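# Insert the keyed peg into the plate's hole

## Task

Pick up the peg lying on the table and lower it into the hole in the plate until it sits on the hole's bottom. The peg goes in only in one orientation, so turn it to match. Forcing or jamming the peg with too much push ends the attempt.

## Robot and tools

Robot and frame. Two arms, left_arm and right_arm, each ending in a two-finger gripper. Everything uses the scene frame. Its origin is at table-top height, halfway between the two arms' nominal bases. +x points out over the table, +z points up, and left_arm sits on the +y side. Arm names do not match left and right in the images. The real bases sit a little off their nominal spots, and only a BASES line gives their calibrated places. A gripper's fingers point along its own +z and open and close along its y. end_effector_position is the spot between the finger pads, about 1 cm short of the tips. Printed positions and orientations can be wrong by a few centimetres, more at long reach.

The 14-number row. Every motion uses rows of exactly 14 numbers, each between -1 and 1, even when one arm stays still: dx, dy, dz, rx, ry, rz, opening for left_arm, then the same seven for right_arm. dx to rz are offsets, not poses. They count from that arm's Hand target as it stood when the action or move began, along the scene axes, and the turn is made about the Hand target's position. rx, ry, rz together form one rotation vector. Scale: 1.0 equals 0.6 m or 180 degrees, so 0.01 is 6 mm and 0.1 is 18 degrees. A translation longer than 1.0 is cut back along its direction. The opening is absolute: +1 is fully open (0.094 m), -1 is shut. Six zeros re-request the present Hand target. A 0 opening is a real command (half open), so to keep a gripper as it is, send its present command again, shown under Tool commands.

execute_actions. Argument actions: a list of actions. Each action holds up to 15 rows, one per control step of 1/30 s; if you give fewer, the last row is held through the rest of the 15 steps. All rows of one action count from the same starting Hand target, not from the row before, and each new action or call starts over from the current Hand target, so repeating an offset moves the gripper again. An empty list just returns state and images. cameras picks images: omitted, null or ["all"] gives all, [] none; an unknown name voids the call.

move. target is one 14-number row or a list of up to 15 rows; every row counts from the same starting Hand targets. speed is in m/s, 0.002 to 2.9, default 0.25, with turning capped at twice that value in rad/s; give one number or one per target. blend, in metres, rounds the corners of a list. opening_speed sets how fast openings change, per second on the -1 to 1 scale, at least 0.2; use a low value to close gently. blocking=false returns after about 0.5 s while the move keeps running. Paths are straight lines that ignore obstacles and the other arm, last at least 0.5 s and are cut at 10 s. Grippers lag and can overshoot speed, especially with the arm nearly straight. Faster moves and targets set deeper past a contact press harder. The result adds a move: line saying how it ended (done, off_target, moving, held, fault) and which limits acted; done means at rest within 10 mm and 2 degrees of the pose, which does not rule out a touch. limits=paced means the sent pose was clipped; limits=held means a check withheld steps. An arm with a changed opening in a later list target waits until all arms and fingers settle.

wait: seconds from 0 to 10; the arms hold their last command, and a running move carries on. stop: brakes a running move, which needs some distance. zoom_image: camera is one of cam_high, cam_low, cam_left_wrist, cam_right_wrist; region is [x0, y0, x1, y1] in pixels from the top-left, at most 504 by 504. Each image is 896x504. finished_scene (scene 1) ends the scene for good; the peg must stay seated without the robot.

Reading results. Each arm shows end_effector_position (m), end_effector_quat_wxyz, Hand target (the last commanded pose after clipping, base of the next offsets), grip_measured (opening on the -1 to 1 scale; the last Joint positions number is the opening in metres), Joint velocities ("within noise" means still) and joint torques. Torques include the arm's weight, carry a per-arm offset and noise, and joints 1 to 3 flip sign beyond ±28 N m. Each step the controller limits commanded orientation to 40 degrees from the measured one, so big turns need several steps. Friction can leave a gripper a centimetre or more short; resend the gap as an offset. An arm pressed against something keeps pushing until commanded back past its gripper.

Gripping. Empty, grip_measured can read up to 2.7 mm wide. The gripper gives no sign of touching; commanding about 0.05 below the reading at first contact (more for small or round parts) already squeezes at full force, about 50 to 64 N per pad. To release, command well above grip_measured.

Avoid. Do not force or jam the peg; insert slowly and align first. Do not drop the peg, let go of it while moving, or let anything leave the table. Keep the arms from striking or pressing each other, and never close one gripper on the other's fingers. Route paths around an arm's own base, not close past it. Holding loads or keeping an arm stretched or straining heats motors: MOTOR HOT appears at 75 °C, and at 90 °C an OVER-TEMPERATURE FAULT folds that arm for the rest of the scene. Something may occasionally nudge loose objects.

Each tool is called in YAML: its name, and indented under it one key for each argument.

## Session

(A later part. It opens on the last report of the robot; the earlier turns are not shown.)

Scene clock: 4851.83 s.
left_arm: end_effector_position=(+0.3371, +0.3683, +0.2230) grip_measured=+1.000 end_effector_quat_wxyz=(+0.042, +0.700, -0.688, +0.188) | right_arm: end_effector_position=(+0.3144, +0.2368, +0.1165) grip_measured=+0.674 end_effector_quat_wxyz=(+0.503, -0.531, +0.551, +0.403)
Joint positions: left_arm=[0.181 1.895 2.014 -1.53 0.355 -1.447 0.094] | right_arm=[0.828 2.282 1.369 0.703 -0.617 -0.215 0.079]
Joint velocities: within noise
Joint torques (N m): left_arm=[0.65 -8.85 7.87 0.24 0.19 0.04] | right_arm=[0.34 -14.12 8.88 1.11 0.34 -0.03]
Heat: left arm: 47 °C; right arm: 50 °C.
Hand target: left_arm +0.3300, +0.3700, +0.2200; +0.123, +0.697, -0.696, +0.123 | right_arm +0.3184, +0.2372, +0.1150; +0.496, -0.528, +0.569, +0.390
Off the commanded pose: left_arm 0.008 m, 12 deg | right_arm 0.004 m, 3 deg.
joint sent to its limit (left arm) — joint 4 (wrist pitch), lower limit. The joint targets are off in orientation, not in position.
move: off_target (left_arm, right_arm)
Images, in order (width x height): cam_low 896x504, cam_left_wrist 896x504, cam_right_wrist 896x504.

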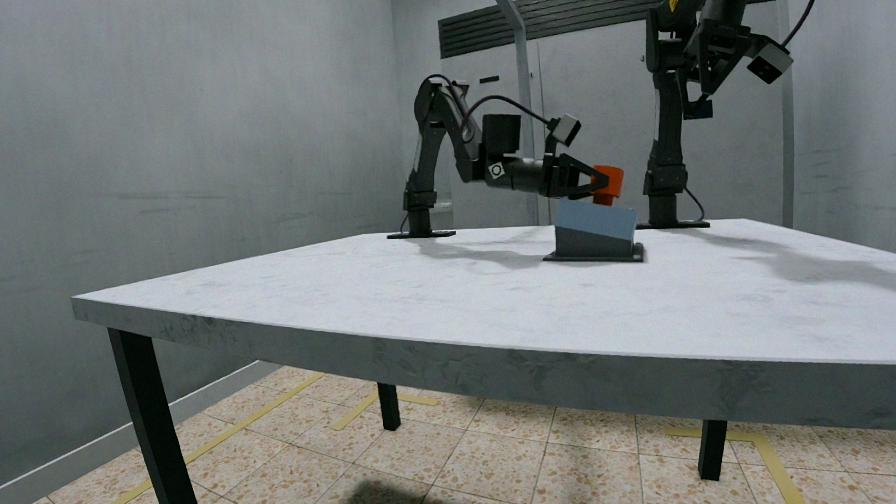

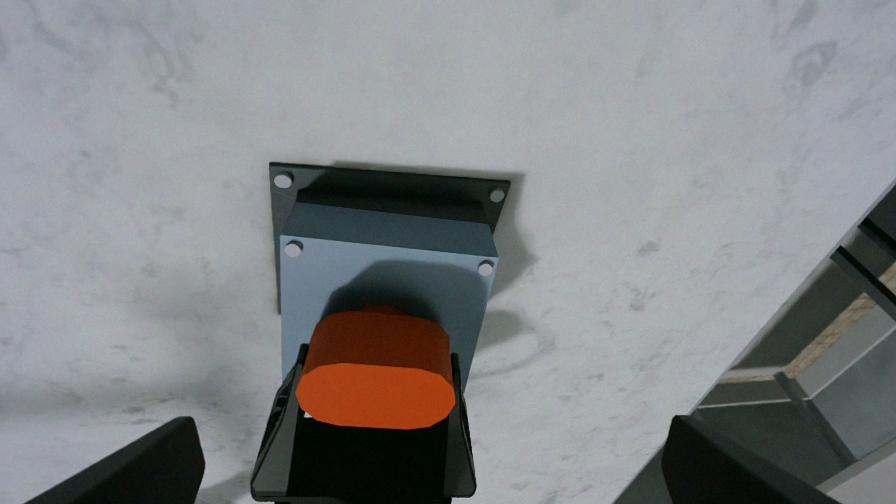

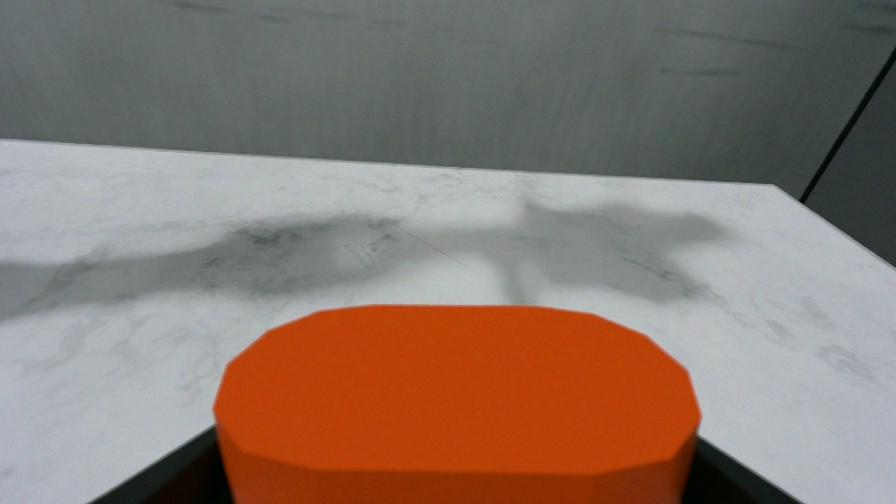

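move:
  target: [0,0,0,0,0,0,1, 0,0,0,0,0,0,1.0]
  speed: 0.03
  opening_speed: 0.3
  cameras: ["cam_left_wrist","cam_low","cam_right_wrist"]

zoom_image:
  camera: "cam_low"
  region: [520, 130, 650, 220]

Scene clock: 4942.23 s.
left_arm: end_effector_position=(+0.3371, +0.3683, +0.2230) grip_measured=+1.000 end_effector_quat_wxyz=(+0.042, +0.700, -0.688, +0.188) | right_arm: end_effector_position=(+0.3182, +0.2365, +0.1170) grip_measured=+0.997 end_effector_quat_wxyz=(+0.507, -0.525, +0.556, +0.397)
Joint positions: left_arm=[0.181 1.895 2.014 -1.53 0.355 -1.447 0.094] | right_arm=[0.828 2.281 1.37 0.703 -0.596 -0.209 0.094]
Joint velocities: within noise
Joint torques (N m): left_arm=[0.62 -8.88 7.87 0.24 0.2 0.04] | right_arm=[0.36 -14.09 8.8 1.12 0.11 -0.08]
Heat: left arm: 47 °C; right arm: 73 °C.
Hand target: left_arm +0.3300, +0.3700, +0.2200; +0.123, +0.697, -0.696, +0.123 | right_arm +0.3184, +0.2372, +0.1151; +0.496, -0.528, +0.569, +0.390
Off the commanded pose: left_arm 0.008 m, 12 deg | right_arm 0.002 m, 2 deg.
joint sent to its limit (left arm) — joint 4 (wrist pitch), lower limit. The joint targets are off in orientation, not in position.
move: off_target (left_arm)
Images, in order (width x height): cam_low 896x504, cam_left_wrist 896x504, cam_right_wrist 896x504.

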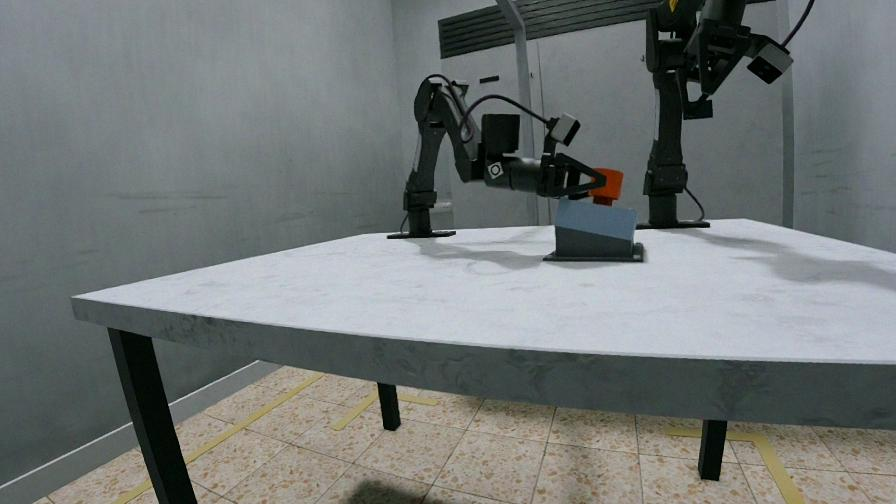

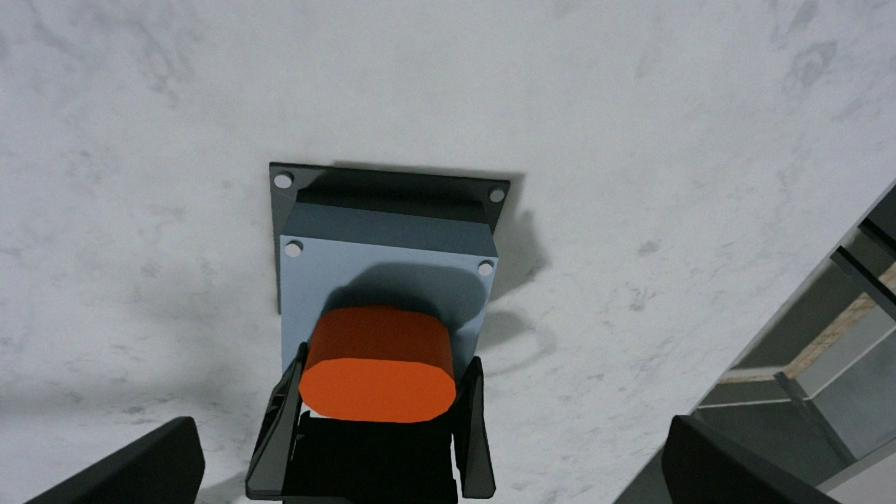

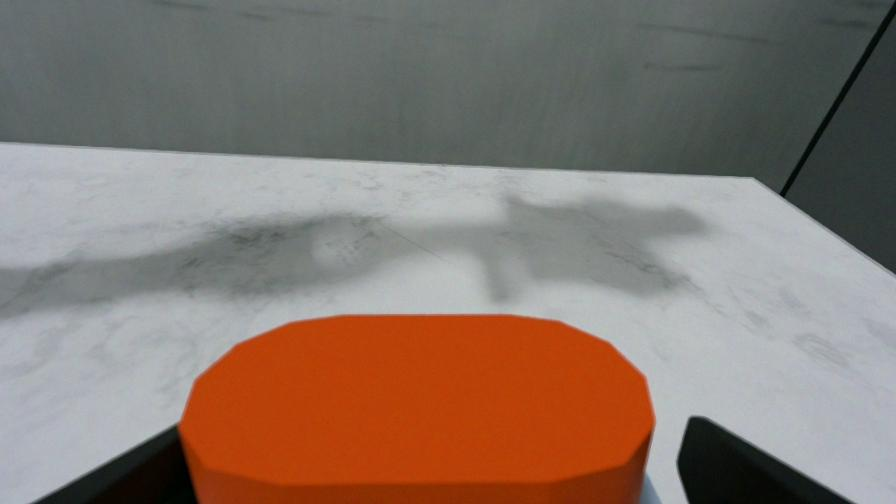

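Scaled by 3.877 from the camera's 896x504 image, which has a finer 1280x720 frame.

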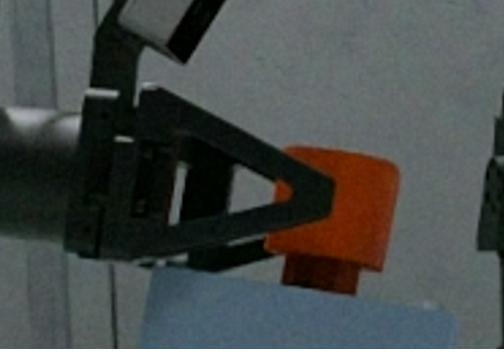

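move:
  target:
    - [0,0,0,0,0,0,1, -0.0058,0,0.1333,0,0,0,1.0]
    - [0,0,0,0,0,0,1, -0.1973,-0.3953,0.2583,-0.1920,0.0269,-0.0156,1.0]
  speed: [0.06,0.2]
  cameras: ["cam_left_wrist","cam_low","cam_right_wrist"]

zoom_image:
  camera: "cam_low"
  region: [540, 140, 660, 223]

zoom_image:
  camera: "cam_left_wrist"
  region: [230, 230, 510, 454]

Scene clock: 4983.03 s.
left_arm: end_effector_position=(+0.3371, +0.3683, +0.2230) grip_measured=+1.000 end_effector_quat_wxyz=(+0.042, +0.700, -0.688, +0.188) | right_arm: end_effector_position=(+0.2005, +0.0024, +0.2588) grip_measured=+0.997 end_effector_quat_wxyz=(+0.291, -0.619, +0.697, +0.215)
Joint positions: left_arm=[0.181 1.895 2.014 -1.53 0.355 -1.447 0.094] | right_arm=[0.679 1.378 1.42 -1.002 -0.446 -0.642 0.094]
Joint velocities: within noise
Joint torques (N m): left_arm=[0.64 -8.88 7.87 0.23 0.21 0.05] | right_arm=[-0.46 -6.57 10.54 0.98 -0.27 -0.09]
Heat: left arm: 47 °C; right arm: 73 °C. Fold the right arm in close to its base, or ease its load, before you think long.
Hand target: left_arm +0.3300, +0.3700, +0.2200; +0.123, +0.697, -0.696, +0.123 | right_arm +0.1999, +0.0000, +0.2701; +0.302, -0.621, +0.691, +0.213
Off the commanded pose: left_arm 0.008 m, 12 deg | right_arm 0.012 m, 1 deg.
MOTOR HOT: joint 2 (shoulder) of the right arm reports 73 °C; the controller's stop level is 90 °C. To cool a motor, set the load down, stop pushing, or move to a pose that needs little force.
joint sent to its limit (left arm) — joint 4 (wrist pitch), lower limit. The joint targets are off in orientation, not in position.
move: off_target (left_arm, right_arm)
Images, in order (width x height): cam_low 896x504, cam_left_wrist 896x504, cam_right_wrist 896x504.

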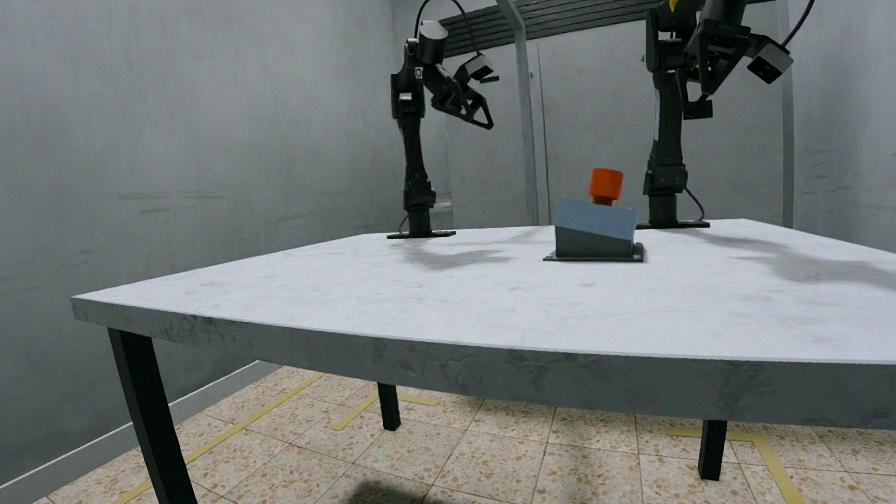

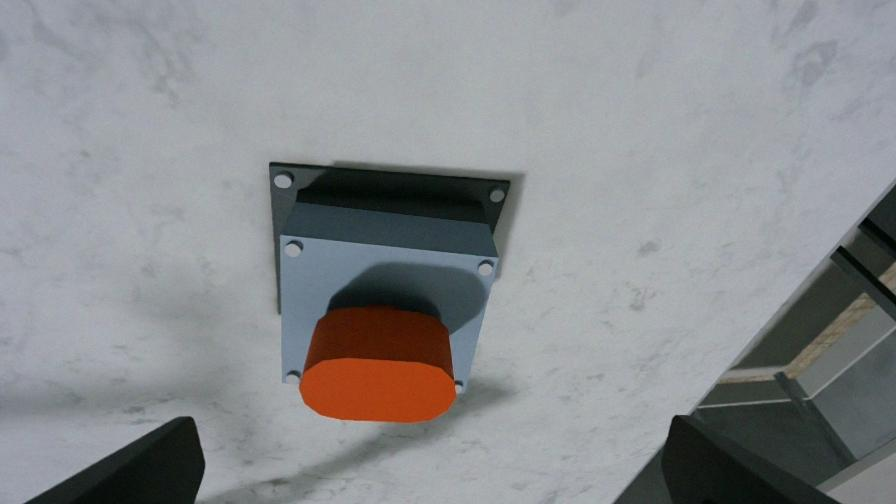

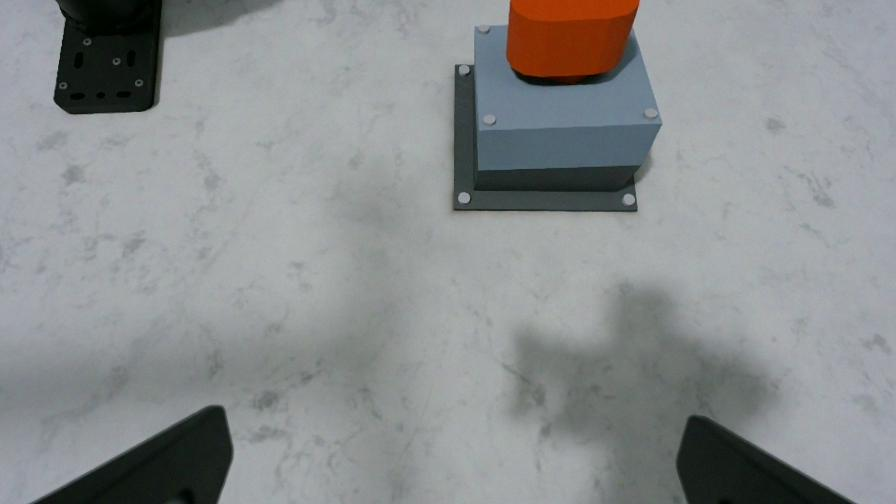

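Scaled by 4.200 from the camera's 896x504 image, which has a finer 1280x720 frame.

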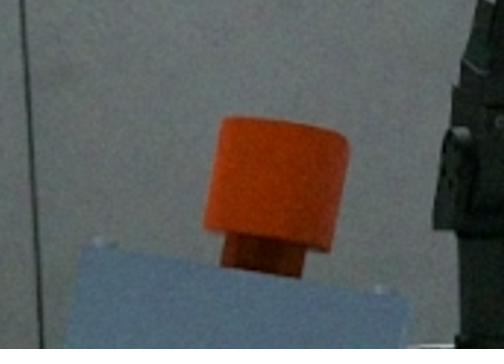

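Scaled by 1.800 from the camera's 896x504 image, which has a finer 1280x720 frame.

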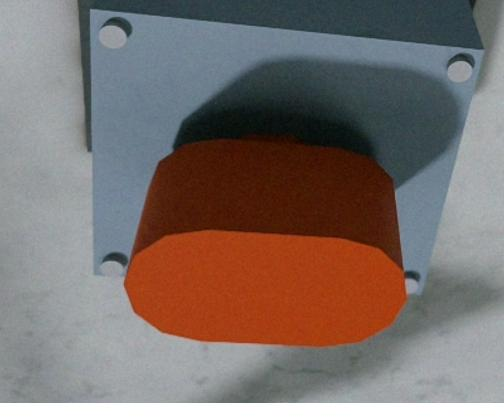

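move:
  target: [0,0,0,0,0,0,1, 0,0,0,0,0,0,-0.9]
  speed: 0.03
  cameras: []

wait:
  seconds: 8
  cameras: []

Scene clock: 5051.57 s.
left_arm: end_effector_position=(+0.3371, +0.3683, +0.2230) grip_measured=+1.000 end_effector_quat_wxyz=(+0.042, +0.700, -0.688, +0.188) | right_arm: end_effector_position=(+0.2004, +0.0021, +0.2586) grip_measured=-0.897 end_effector_quat_wxyz=(+0.290, -0.619, +0.698, +0.214)
Joint positions: left_arm=[0.181 1.895 2.014 -1.53 0.355 -1.447 0.094] | right_arm=[0.679 1.378 1.42 -1.003 -0.445 -0.643 0.005]
Joint velocities: within noise
Joint torques (N m): left_arm=[0.65 -8.88 7.87 0.23 0.21 0.04] | right_arm=[-0.47 -6.57 10.54 0.96 -0.28 -0.1]
Heat: left arm: 47 °C; right arm: 54 °C.
Hand target: left_arm +0.3300, +0.3700, +0.2200; +0.123, +0.697, -0.696, +0.123 | right_arm +0.1999, +0.0000, +0.2701; +0.302, -0.621, +0.691, +0.213
Off the commanded pose: left_arm 0.008 m, 12 deg | right_arm 0.012 m, 2 deg.
MOTOR HOT: cleared for the motors of the right arm.
joint sent to its limit (left arm) — joint 4 (wrist pitch), lower limit. The joint targets are off in orientation, not in position.
move: off_target (left_arm, right_arm)
No camera images: "cameras" was empty.

Scene clock: 5059.57 s.
left_arm: end_effector_position=(+0.3371, +0.3683, +0.2230) grip_measured=+1.000 end_effector_quat_wxyz=(+0.042, +0.700, -0.688, +0.188) | right_arm: end_effector_position=(+0.2004, +0.0021, +0.2586) grip_measured=-0.897 end_effector_quat_wxyz=(+0.290, -0.619, +0.698, +0.214)
Joint positions: left_arm=[0.181 1.895 2.014 -1.53 0.355 -1.447 0.094] | right_arm=[0.679 1.378 1.42 -1.004 -0.445 -0.643 0.005]
Joint velocities: within noise
Joint torques (N m): left_arm=[0.65 -8.88 7.9 0.25 0.21 0.03] | right_arm=[-0.47 -6.57 10.52 0.97 -0.28 -0.1]
Heat: left arm: 47 °C; right arm: 54 °C.
Hand target: left_arm +0.3300, +0.3700, +0.2200; +0.123, +0.697, -0.696, +0.123 | right_arm +0.1999, +0.0000, +0.2701; +0.302, -0.621, +0.691, +0.213
Tool commands: left_gripper/opening=+1.0 right_gripper/opening=-0.9
Off the commanded pose: left_arm 0.008 m, 12 deg | right_arm 0.012 m, 2 deg.
wait: 8.00 s; at rest by 0.17 s
No camera images: "cameras" was empty.

move:
  target: [0,0,0,0,0,0,1, 0.1962,0.3983,-0.1418,0,0,0,-0.9]
  speed: 0.15
  cameras: ["cam_left_wrist","cam_low","cam_right_wrist"]

zoom_image:
  camera: "cam_low"
  region: [540, 110, 660, 223]

Scene clock: 5071.17 s.
left_arm: end_effector_position=(+0.3371, +0.3683, +0.2230) grip_measured=+1.000 end_effector_quat_wxyz=(+0.042, +0.700, -0.688, +0.188) | right_arm: end_effector_position=(+0.3176, +0.2348, +0.2000) grip_measured=-0.897 end_effector_quat_wxyz=(+0.317, -0.620, +0.685, +0.214)
Joint positions: left_arm=[0.181 1.895 2.014 -1.53 0.355 -1.447 0.094] | right_arm=[0.904 2.341 2.383 -0.878 -0.303 -0.462 0.005]
Joint velocities: within noise
Joint torques (N m): left_arm=[0.64 -8.88 7.88 0.24 0.2 0.04] | right_arm=[0.34 -10.89 10.92 1.16 -0.14 0.08]
Heat: left arm: 47 °C; right arm: 54 °C.
Hand target: left_arm +0.3300, +0.3700, +0.2200; +0.123, +0.697, -0.696, +0.123 | right_arm +0.3177, +0.2390, +0.1851; +0.302, -0.620, +0.692, +0.213
Off the commanded pose: left_arm 0.008 m, 12 deg | right_arm 0.016 m, 2 deg.
joint sent to its limit (left arm) — joint 4 (wrist pitch), lower limit. The joint targets are off in orientation, not in position.
move: off_target (left_arm, right_arm)
Images, in order (width x height): cam_low 896x504, cam_left_wrist 896x504, cam_right_wrist 896x504.

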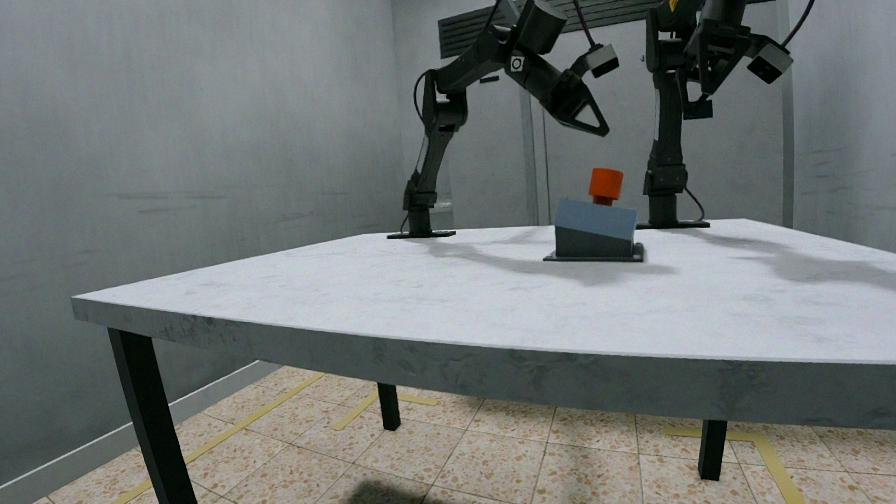

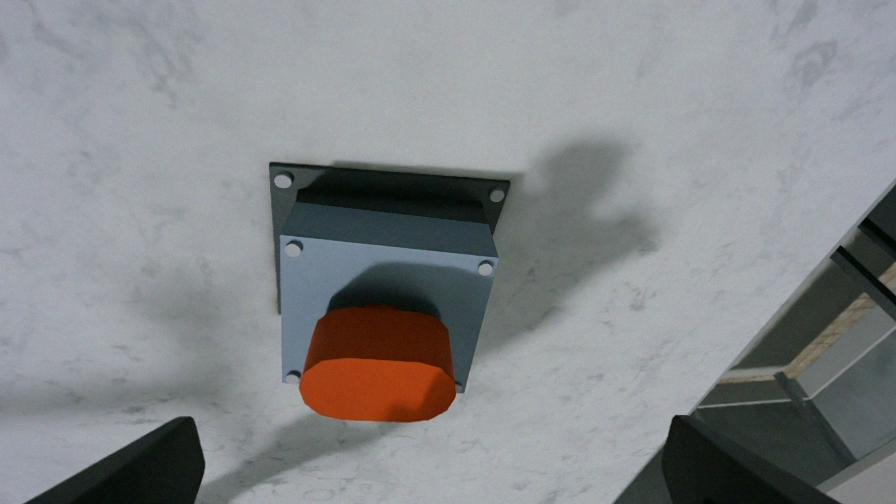

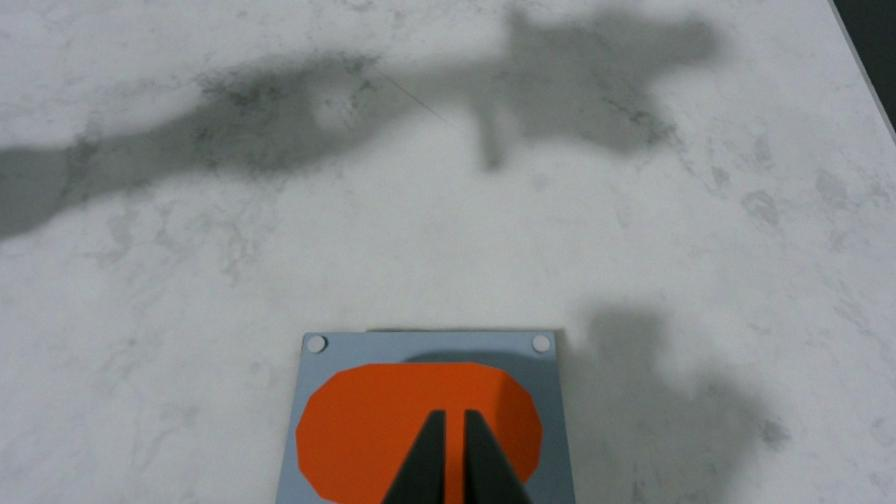

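Scaled by 4.200 from the camera's 896x504 image, which has a finer 1280x720 frame.

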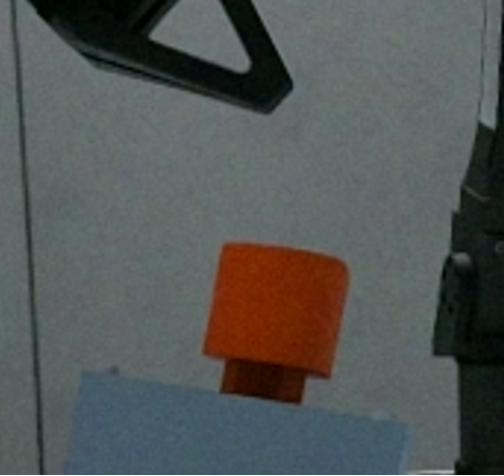

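move:
  target: [0,0,0,0,0,0,1, -0.0070,0.0050,-0.0385,0,0,0,-0.9]
  speed: 0.05
  cameras: ["cam_low","cam_right_wrist","cam_left_wrist"]

zoom_image:
  camera: "cam_low"
  region: [540, 110, 660, 223]

Scene clock: 5090.50 s.
left_arm: end_effector_position=(+0.3371, +0.3683, +0.2230) grip_measured=+1.000 end_effector_quat_wxyz=(+0.042, +0.700, -0.688, +0.188) | right_arm: end_effector_position=(+0.3161, +0.2372, +0.1670) grip_measured=-0.897 end_effector_quat_wxyz=(+0.303, -0.621, +0.692, +0.211)
Joint positions: left_arm=[0.181 1.895 2.014 -1.53 0.355 -1.447 0.094] | right_arm=[0.91 2.341 2.268 -0.793 -0.297 -0.455 0.005]
Joint velocities: within noise
Joint torques (N m): left_arm=[0.65 -8.87 7.87 0.24 0.2 0.03] | right_arm=[0.68 -13.65 7.86 1.46 -0.14 0.08]
Heat: left arm: 47 °C; right arm: 54 °C.
Hand target: left_arm +0.3300, +0.3700, +0.2200; +0.123, +0.697, -0.696, +0.123 | right_arm +0.3136, +0.2420, +0.1620; +0.302, -0.621, +0.691, +0.213
Off the commanded pose: left_arm 0.008 m, 12 deg | right_arm 0.007 m, 0 deg.
joint sent to its limit (left arm) — joint 4 (wrist pitch), lower limit. The joint targets are off in orientation, not in position.
move: off_target (left_arm)
Images, in order (width x height): cam_low 896x504, cam_left_wrist 896x504, cam_right_wrist 896x504.

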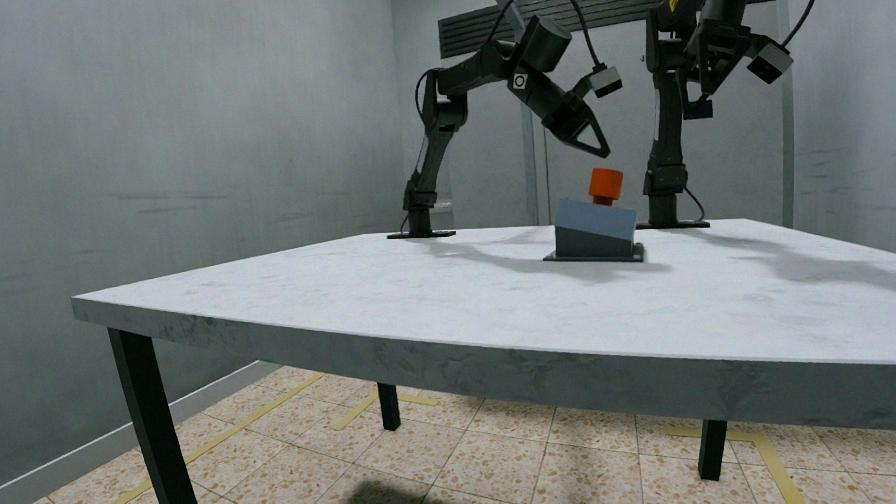

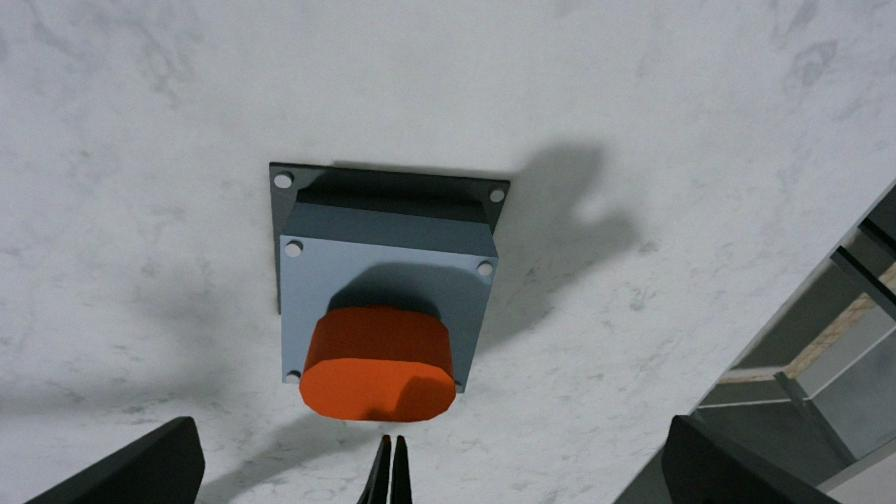

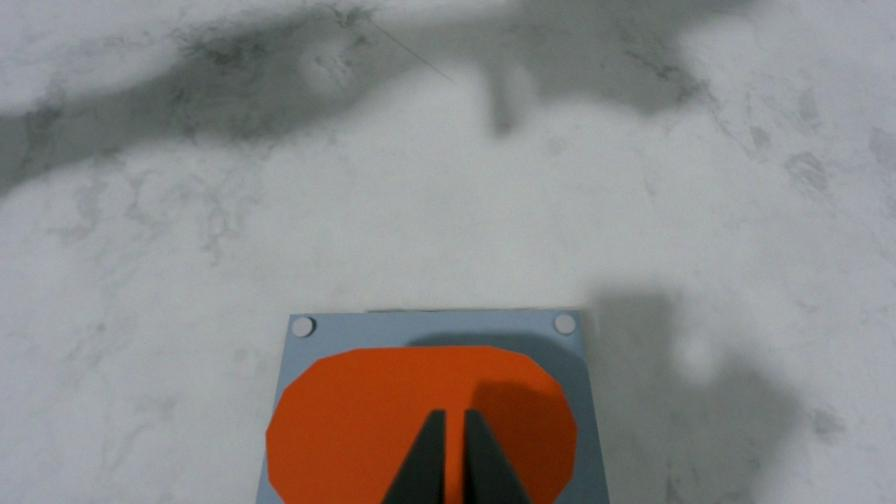

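Scaled by 4.200 from the camera's 896x504 image, which has a finer 1280x720 frame.

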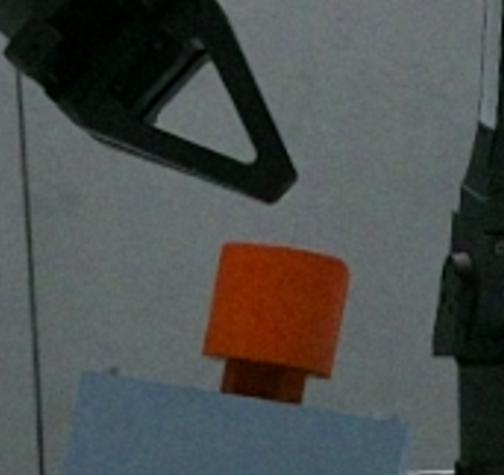

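move:
  target: [0,0,0,0,0,0,1, -0.0083,0.0017,-0.0233,0,0,0,-0.9]
  speed: 0.03
  cameras: ["cam_low","cam_right_wrist","cam_left_wrist"]

zoom_image:
  camera: "cam_low"
  region: [540, 110, 660, 223]

Scene clock: 5102.57 s.
left_arm: end_effector_position=(+0.3371, +0.3683, +0.2230) grip_measured=+1.000 end_effector_quat_wxyz=(+0.042, +0.700, -0.688, +0.188) | right_arm: end_effector_position=(+0.3132, +0.2434, +0.1456) grip_measured=-0.897 end_effector_quat_wxyz=(+0.303, -0.622, +0.690, +0.212)
Joint positions: left_arm=[0.181 1.895 2.014 -1.53 0.355 -1.447 0.094] | right_arm=[0.921 2.341 2.181 -0.701 -0.294 -0.448 0.005]
Joint velocities: within noise
Joint torques (N m): left_arm=[0.64 -8.85 7.86 0.24 0.2 0.04] | right_arm=[0.5 -15.72 7.27 1.3 -0.11 0.07]
Heat: left arm: 47 °C; right arm: 57 °C.
Hand target: left_arm +0.3300, +0.3700, +0.2200; +0.123, +0.697, -0.696, +0.123 | right_arm +0.3087, +0.2430, +0.1481; +0.302, -0.620, +0.692, +0.213
Off the commanded pose: left_arm 0.008 m, 12 deg | right_arm 0.005 m, 0 deg.
joint sent to its limit (left arm) — joint 4 (wrist pitch), lower limit. The joint targets are off in orientation, not in position.
move: off_target (left_arm)
Images, in order (width x height): cam_low 896x504, cam_left_wrist 896x504, cam_right_wrist 896x504.

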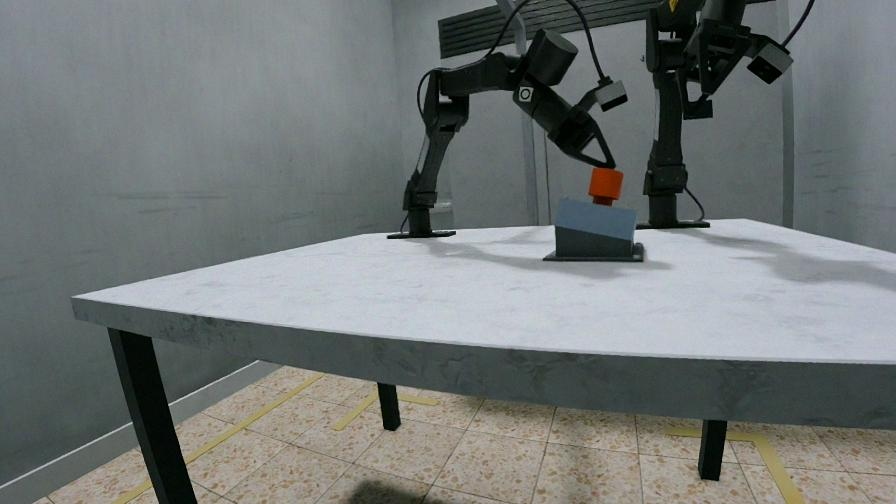

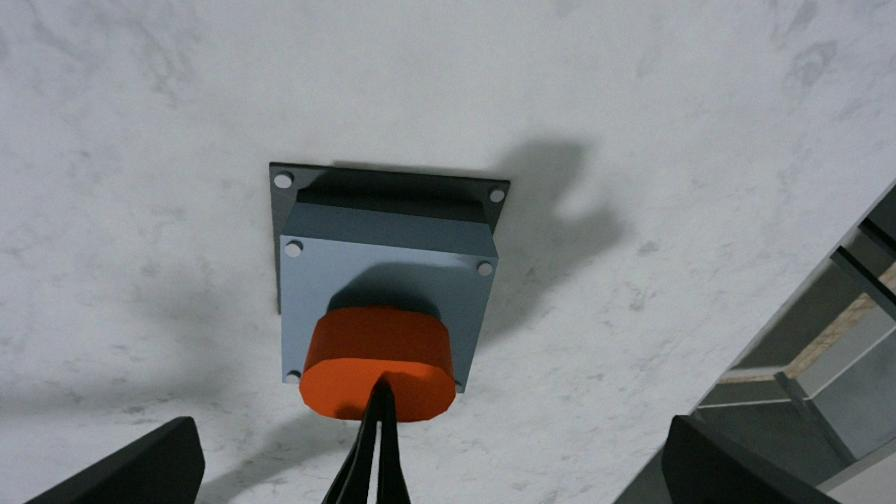

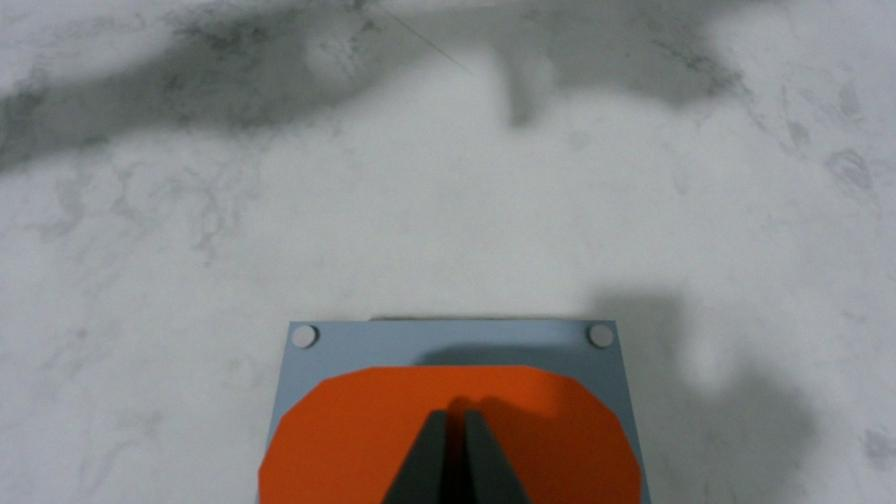

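Scaled by 4.200 from the camera's 896x504 image, which has a finer 1280x720 frame.

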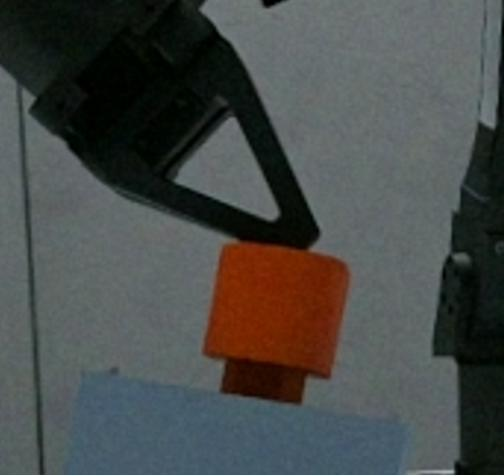

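move:
  target: [0,0,0,0,0,0,1, 0.0,0.0,-0.0167,0,0,0,-0.9]
  speed: 0.02
  cameras: ["cam_low","cam_left_wrist"]

zoom_image:
  camera: "cam_low"
  region: [540, 110, 660, 223]

Scene clock: 5113.77 s.
left_arm: end_effector_position=(+0.3371, +0.3683, +0.2230) grip_measured=+1.000 end_effector_quat_wxyz=(+0.042, +0.700, -0.688, +0.188) | right_arm: end_effector_position=(+0.3163, +0.2501, +0.1431) grip_measured=-0.897 end_effector_quat_wxyz=(-0.320, +0.620, -0.683, -0.216)
Joint positions: left_arm=[0.181 1.895 2.014 -1.53 0.355 -1.447 0.094] | right_arm=[0.923 2.341 2.147 -0.629 -0.295 -0.447 0.005]
Joint velocities: within noise
Joint torques (N m): left_arm=[0.66 -8.84 7.87 0.23 0.21 0.04] | right_arm=[0.34 -15.98 6.45 1.03 -0.09 0.07]
Heat: left arm: 47 °C; right arm: 59 °C.
Hand target: left_arm +0.3300, +0.3700, +0.2200; +0.123, +0.697, -0.696, +0.123 | right_arm +0.3086, +0.2430, +0.1381; +0.302, -0.621, +0.691, +0.213
Off the commanded pose: left_arm 0.008 m, 12 deg | right_arm 0.012 m, 2 deg.
joint sent to its limit (left arm) — joint 4 (wrist pitch), lower limit. The joint targets are off in orientation, not in position.
move: off_target (left_arm, right_arm)
Images, in order (width x height): cam_low 896x504, cam_left_wrist 896x504.

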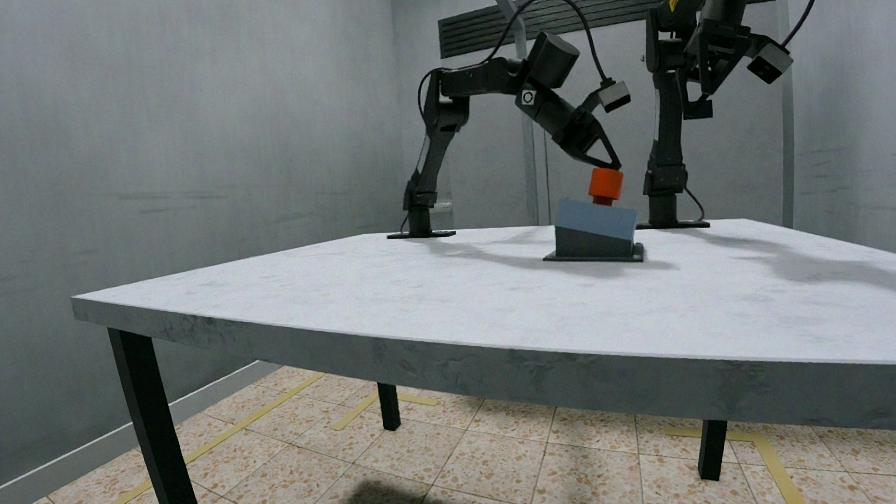

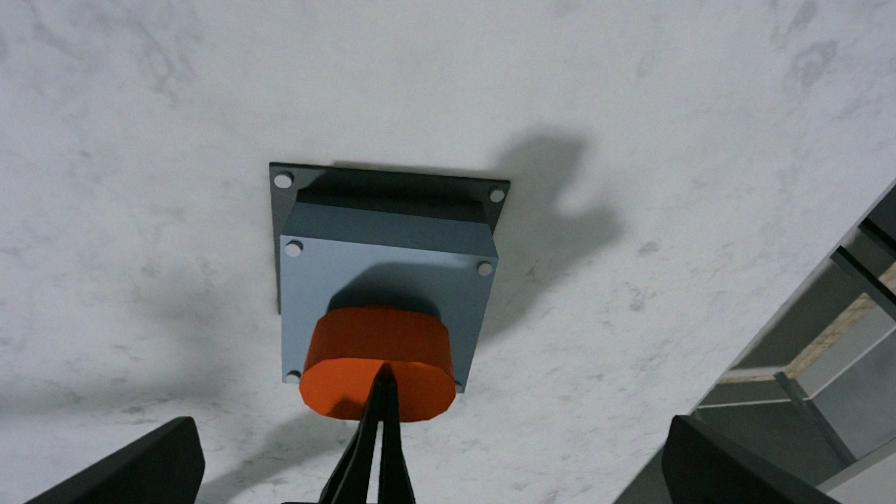

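Scaled by 4.200 from the camera's 896x504 image, which has a finer 1280x720 frame.

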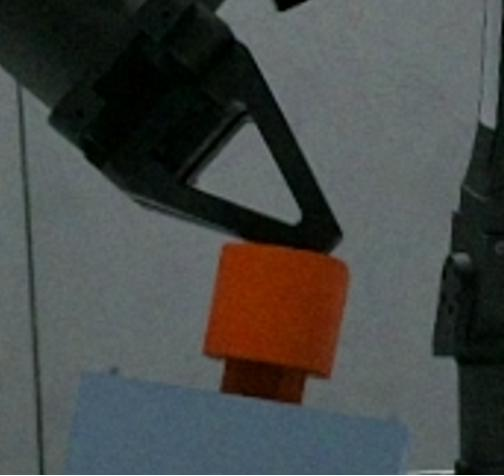

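move:
  target:
    - [0,0,0,0,0,0,1, 0.0090,-0.0167,0.0500,0,0,0,-0.9]
    - [0,0,0,0,0,0,1, 0.0090,-0.0167,0.0500,0,0,0,1.0]
    - [0,0,0,0,0,0,1, 0.0090,-0.0167,0.0167,0,0,0,1.0]
  speed: [0.08,0.05,0.04]
  cameras: ["cam_low","cam_left_wrist","cam_right_wrist"]

zoom_image:
  camera: "cam_low"
  region: [540, 110, 660, 223]

Scene clock: 5164.73 s.
left_arm: end_effector_position=(+0.3371, +0.3683, +0.2230) grip_measured=+1.000 end_effector_quat_wxyz=(+0.042, +0.700, -0.688, +0.188) | right_arm: end_effector_position=(+0.3110, +0.2331, +0.1250) grip_measured=+0.997 end_effector_quat_wxyz=(+0.278, -0.622, +0.702, +0.208)
Joint positions: left_arm=[0.181 1.895 2.014 -1.53 0.355 -1.447 0.094] | right_arm=[0.912 2.341 2.132 -0.708 -0.299 -0.448 0.094]
Joint velocities: within noise
Joint torques (N m): left_arm=[0.64 -8.88 7.88 0.24 0.21 0.03] | right_arm=[-0.46 -18 7.88 1.4 -0.21 -0.09]
Heat: left arm: 47 °C; right arm: 65 °C.
Hand target: left_arm +0.3300, +0.3700, +0.2200; +0.123, +0.697, -0.696, +0.123 | right_arm +0.3140, +0.2329, +0.1480; +0.302, -0.621, +0.691, +0.213
Off the commanded pose: left_arm 0.008 m, 12 deg | right_arm 0.023 m, 3 deg.
joint sent to its limit (left arm) — joint 4 (wrist pitch), lower limit. The joint targets are off in orientation, not in position.
move: off_target (left_arm, right_arm); target 2's new opening was sent with right_arm's hand 0.022 m and 1 deg from that target
Images, in order (width x height): cam_low 896x504, cam_left_wrist 896x504, cam_right_wrist 896x504.

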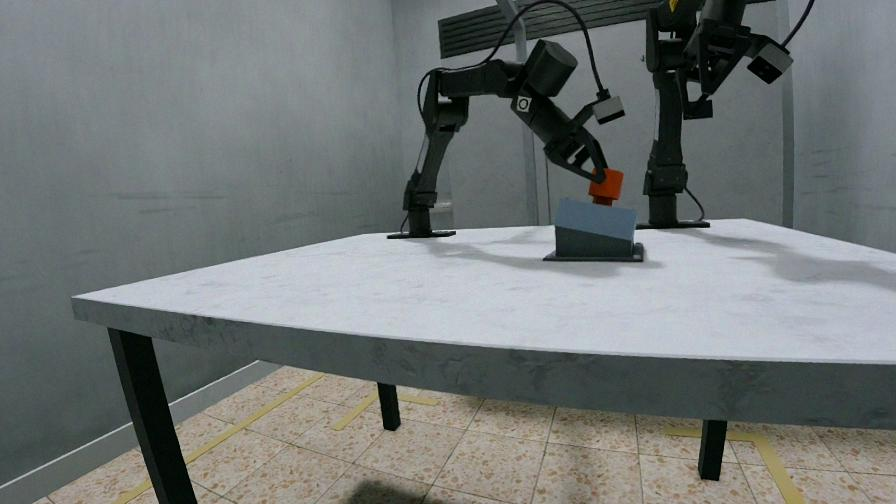

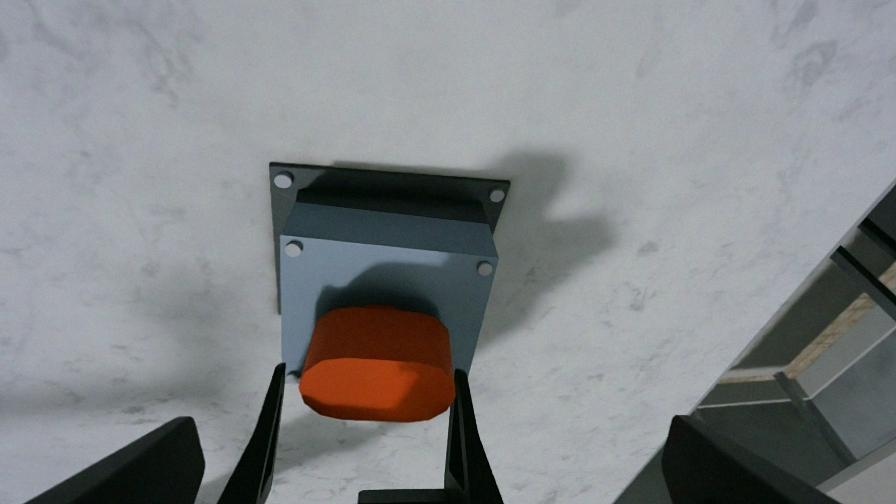

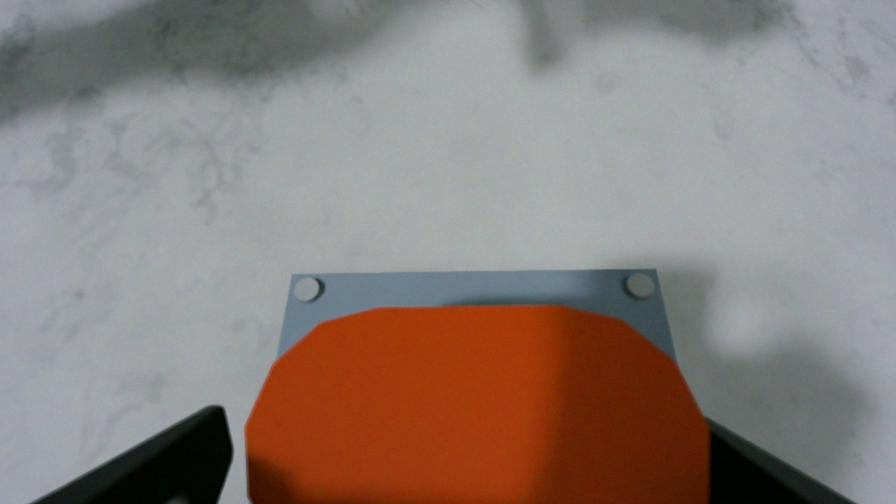

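Scaled by 4.200 from the camera's 896x504 image, which has a finer 1280x720 frame.

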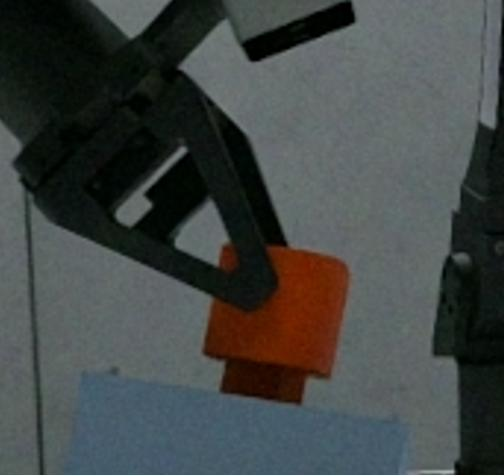

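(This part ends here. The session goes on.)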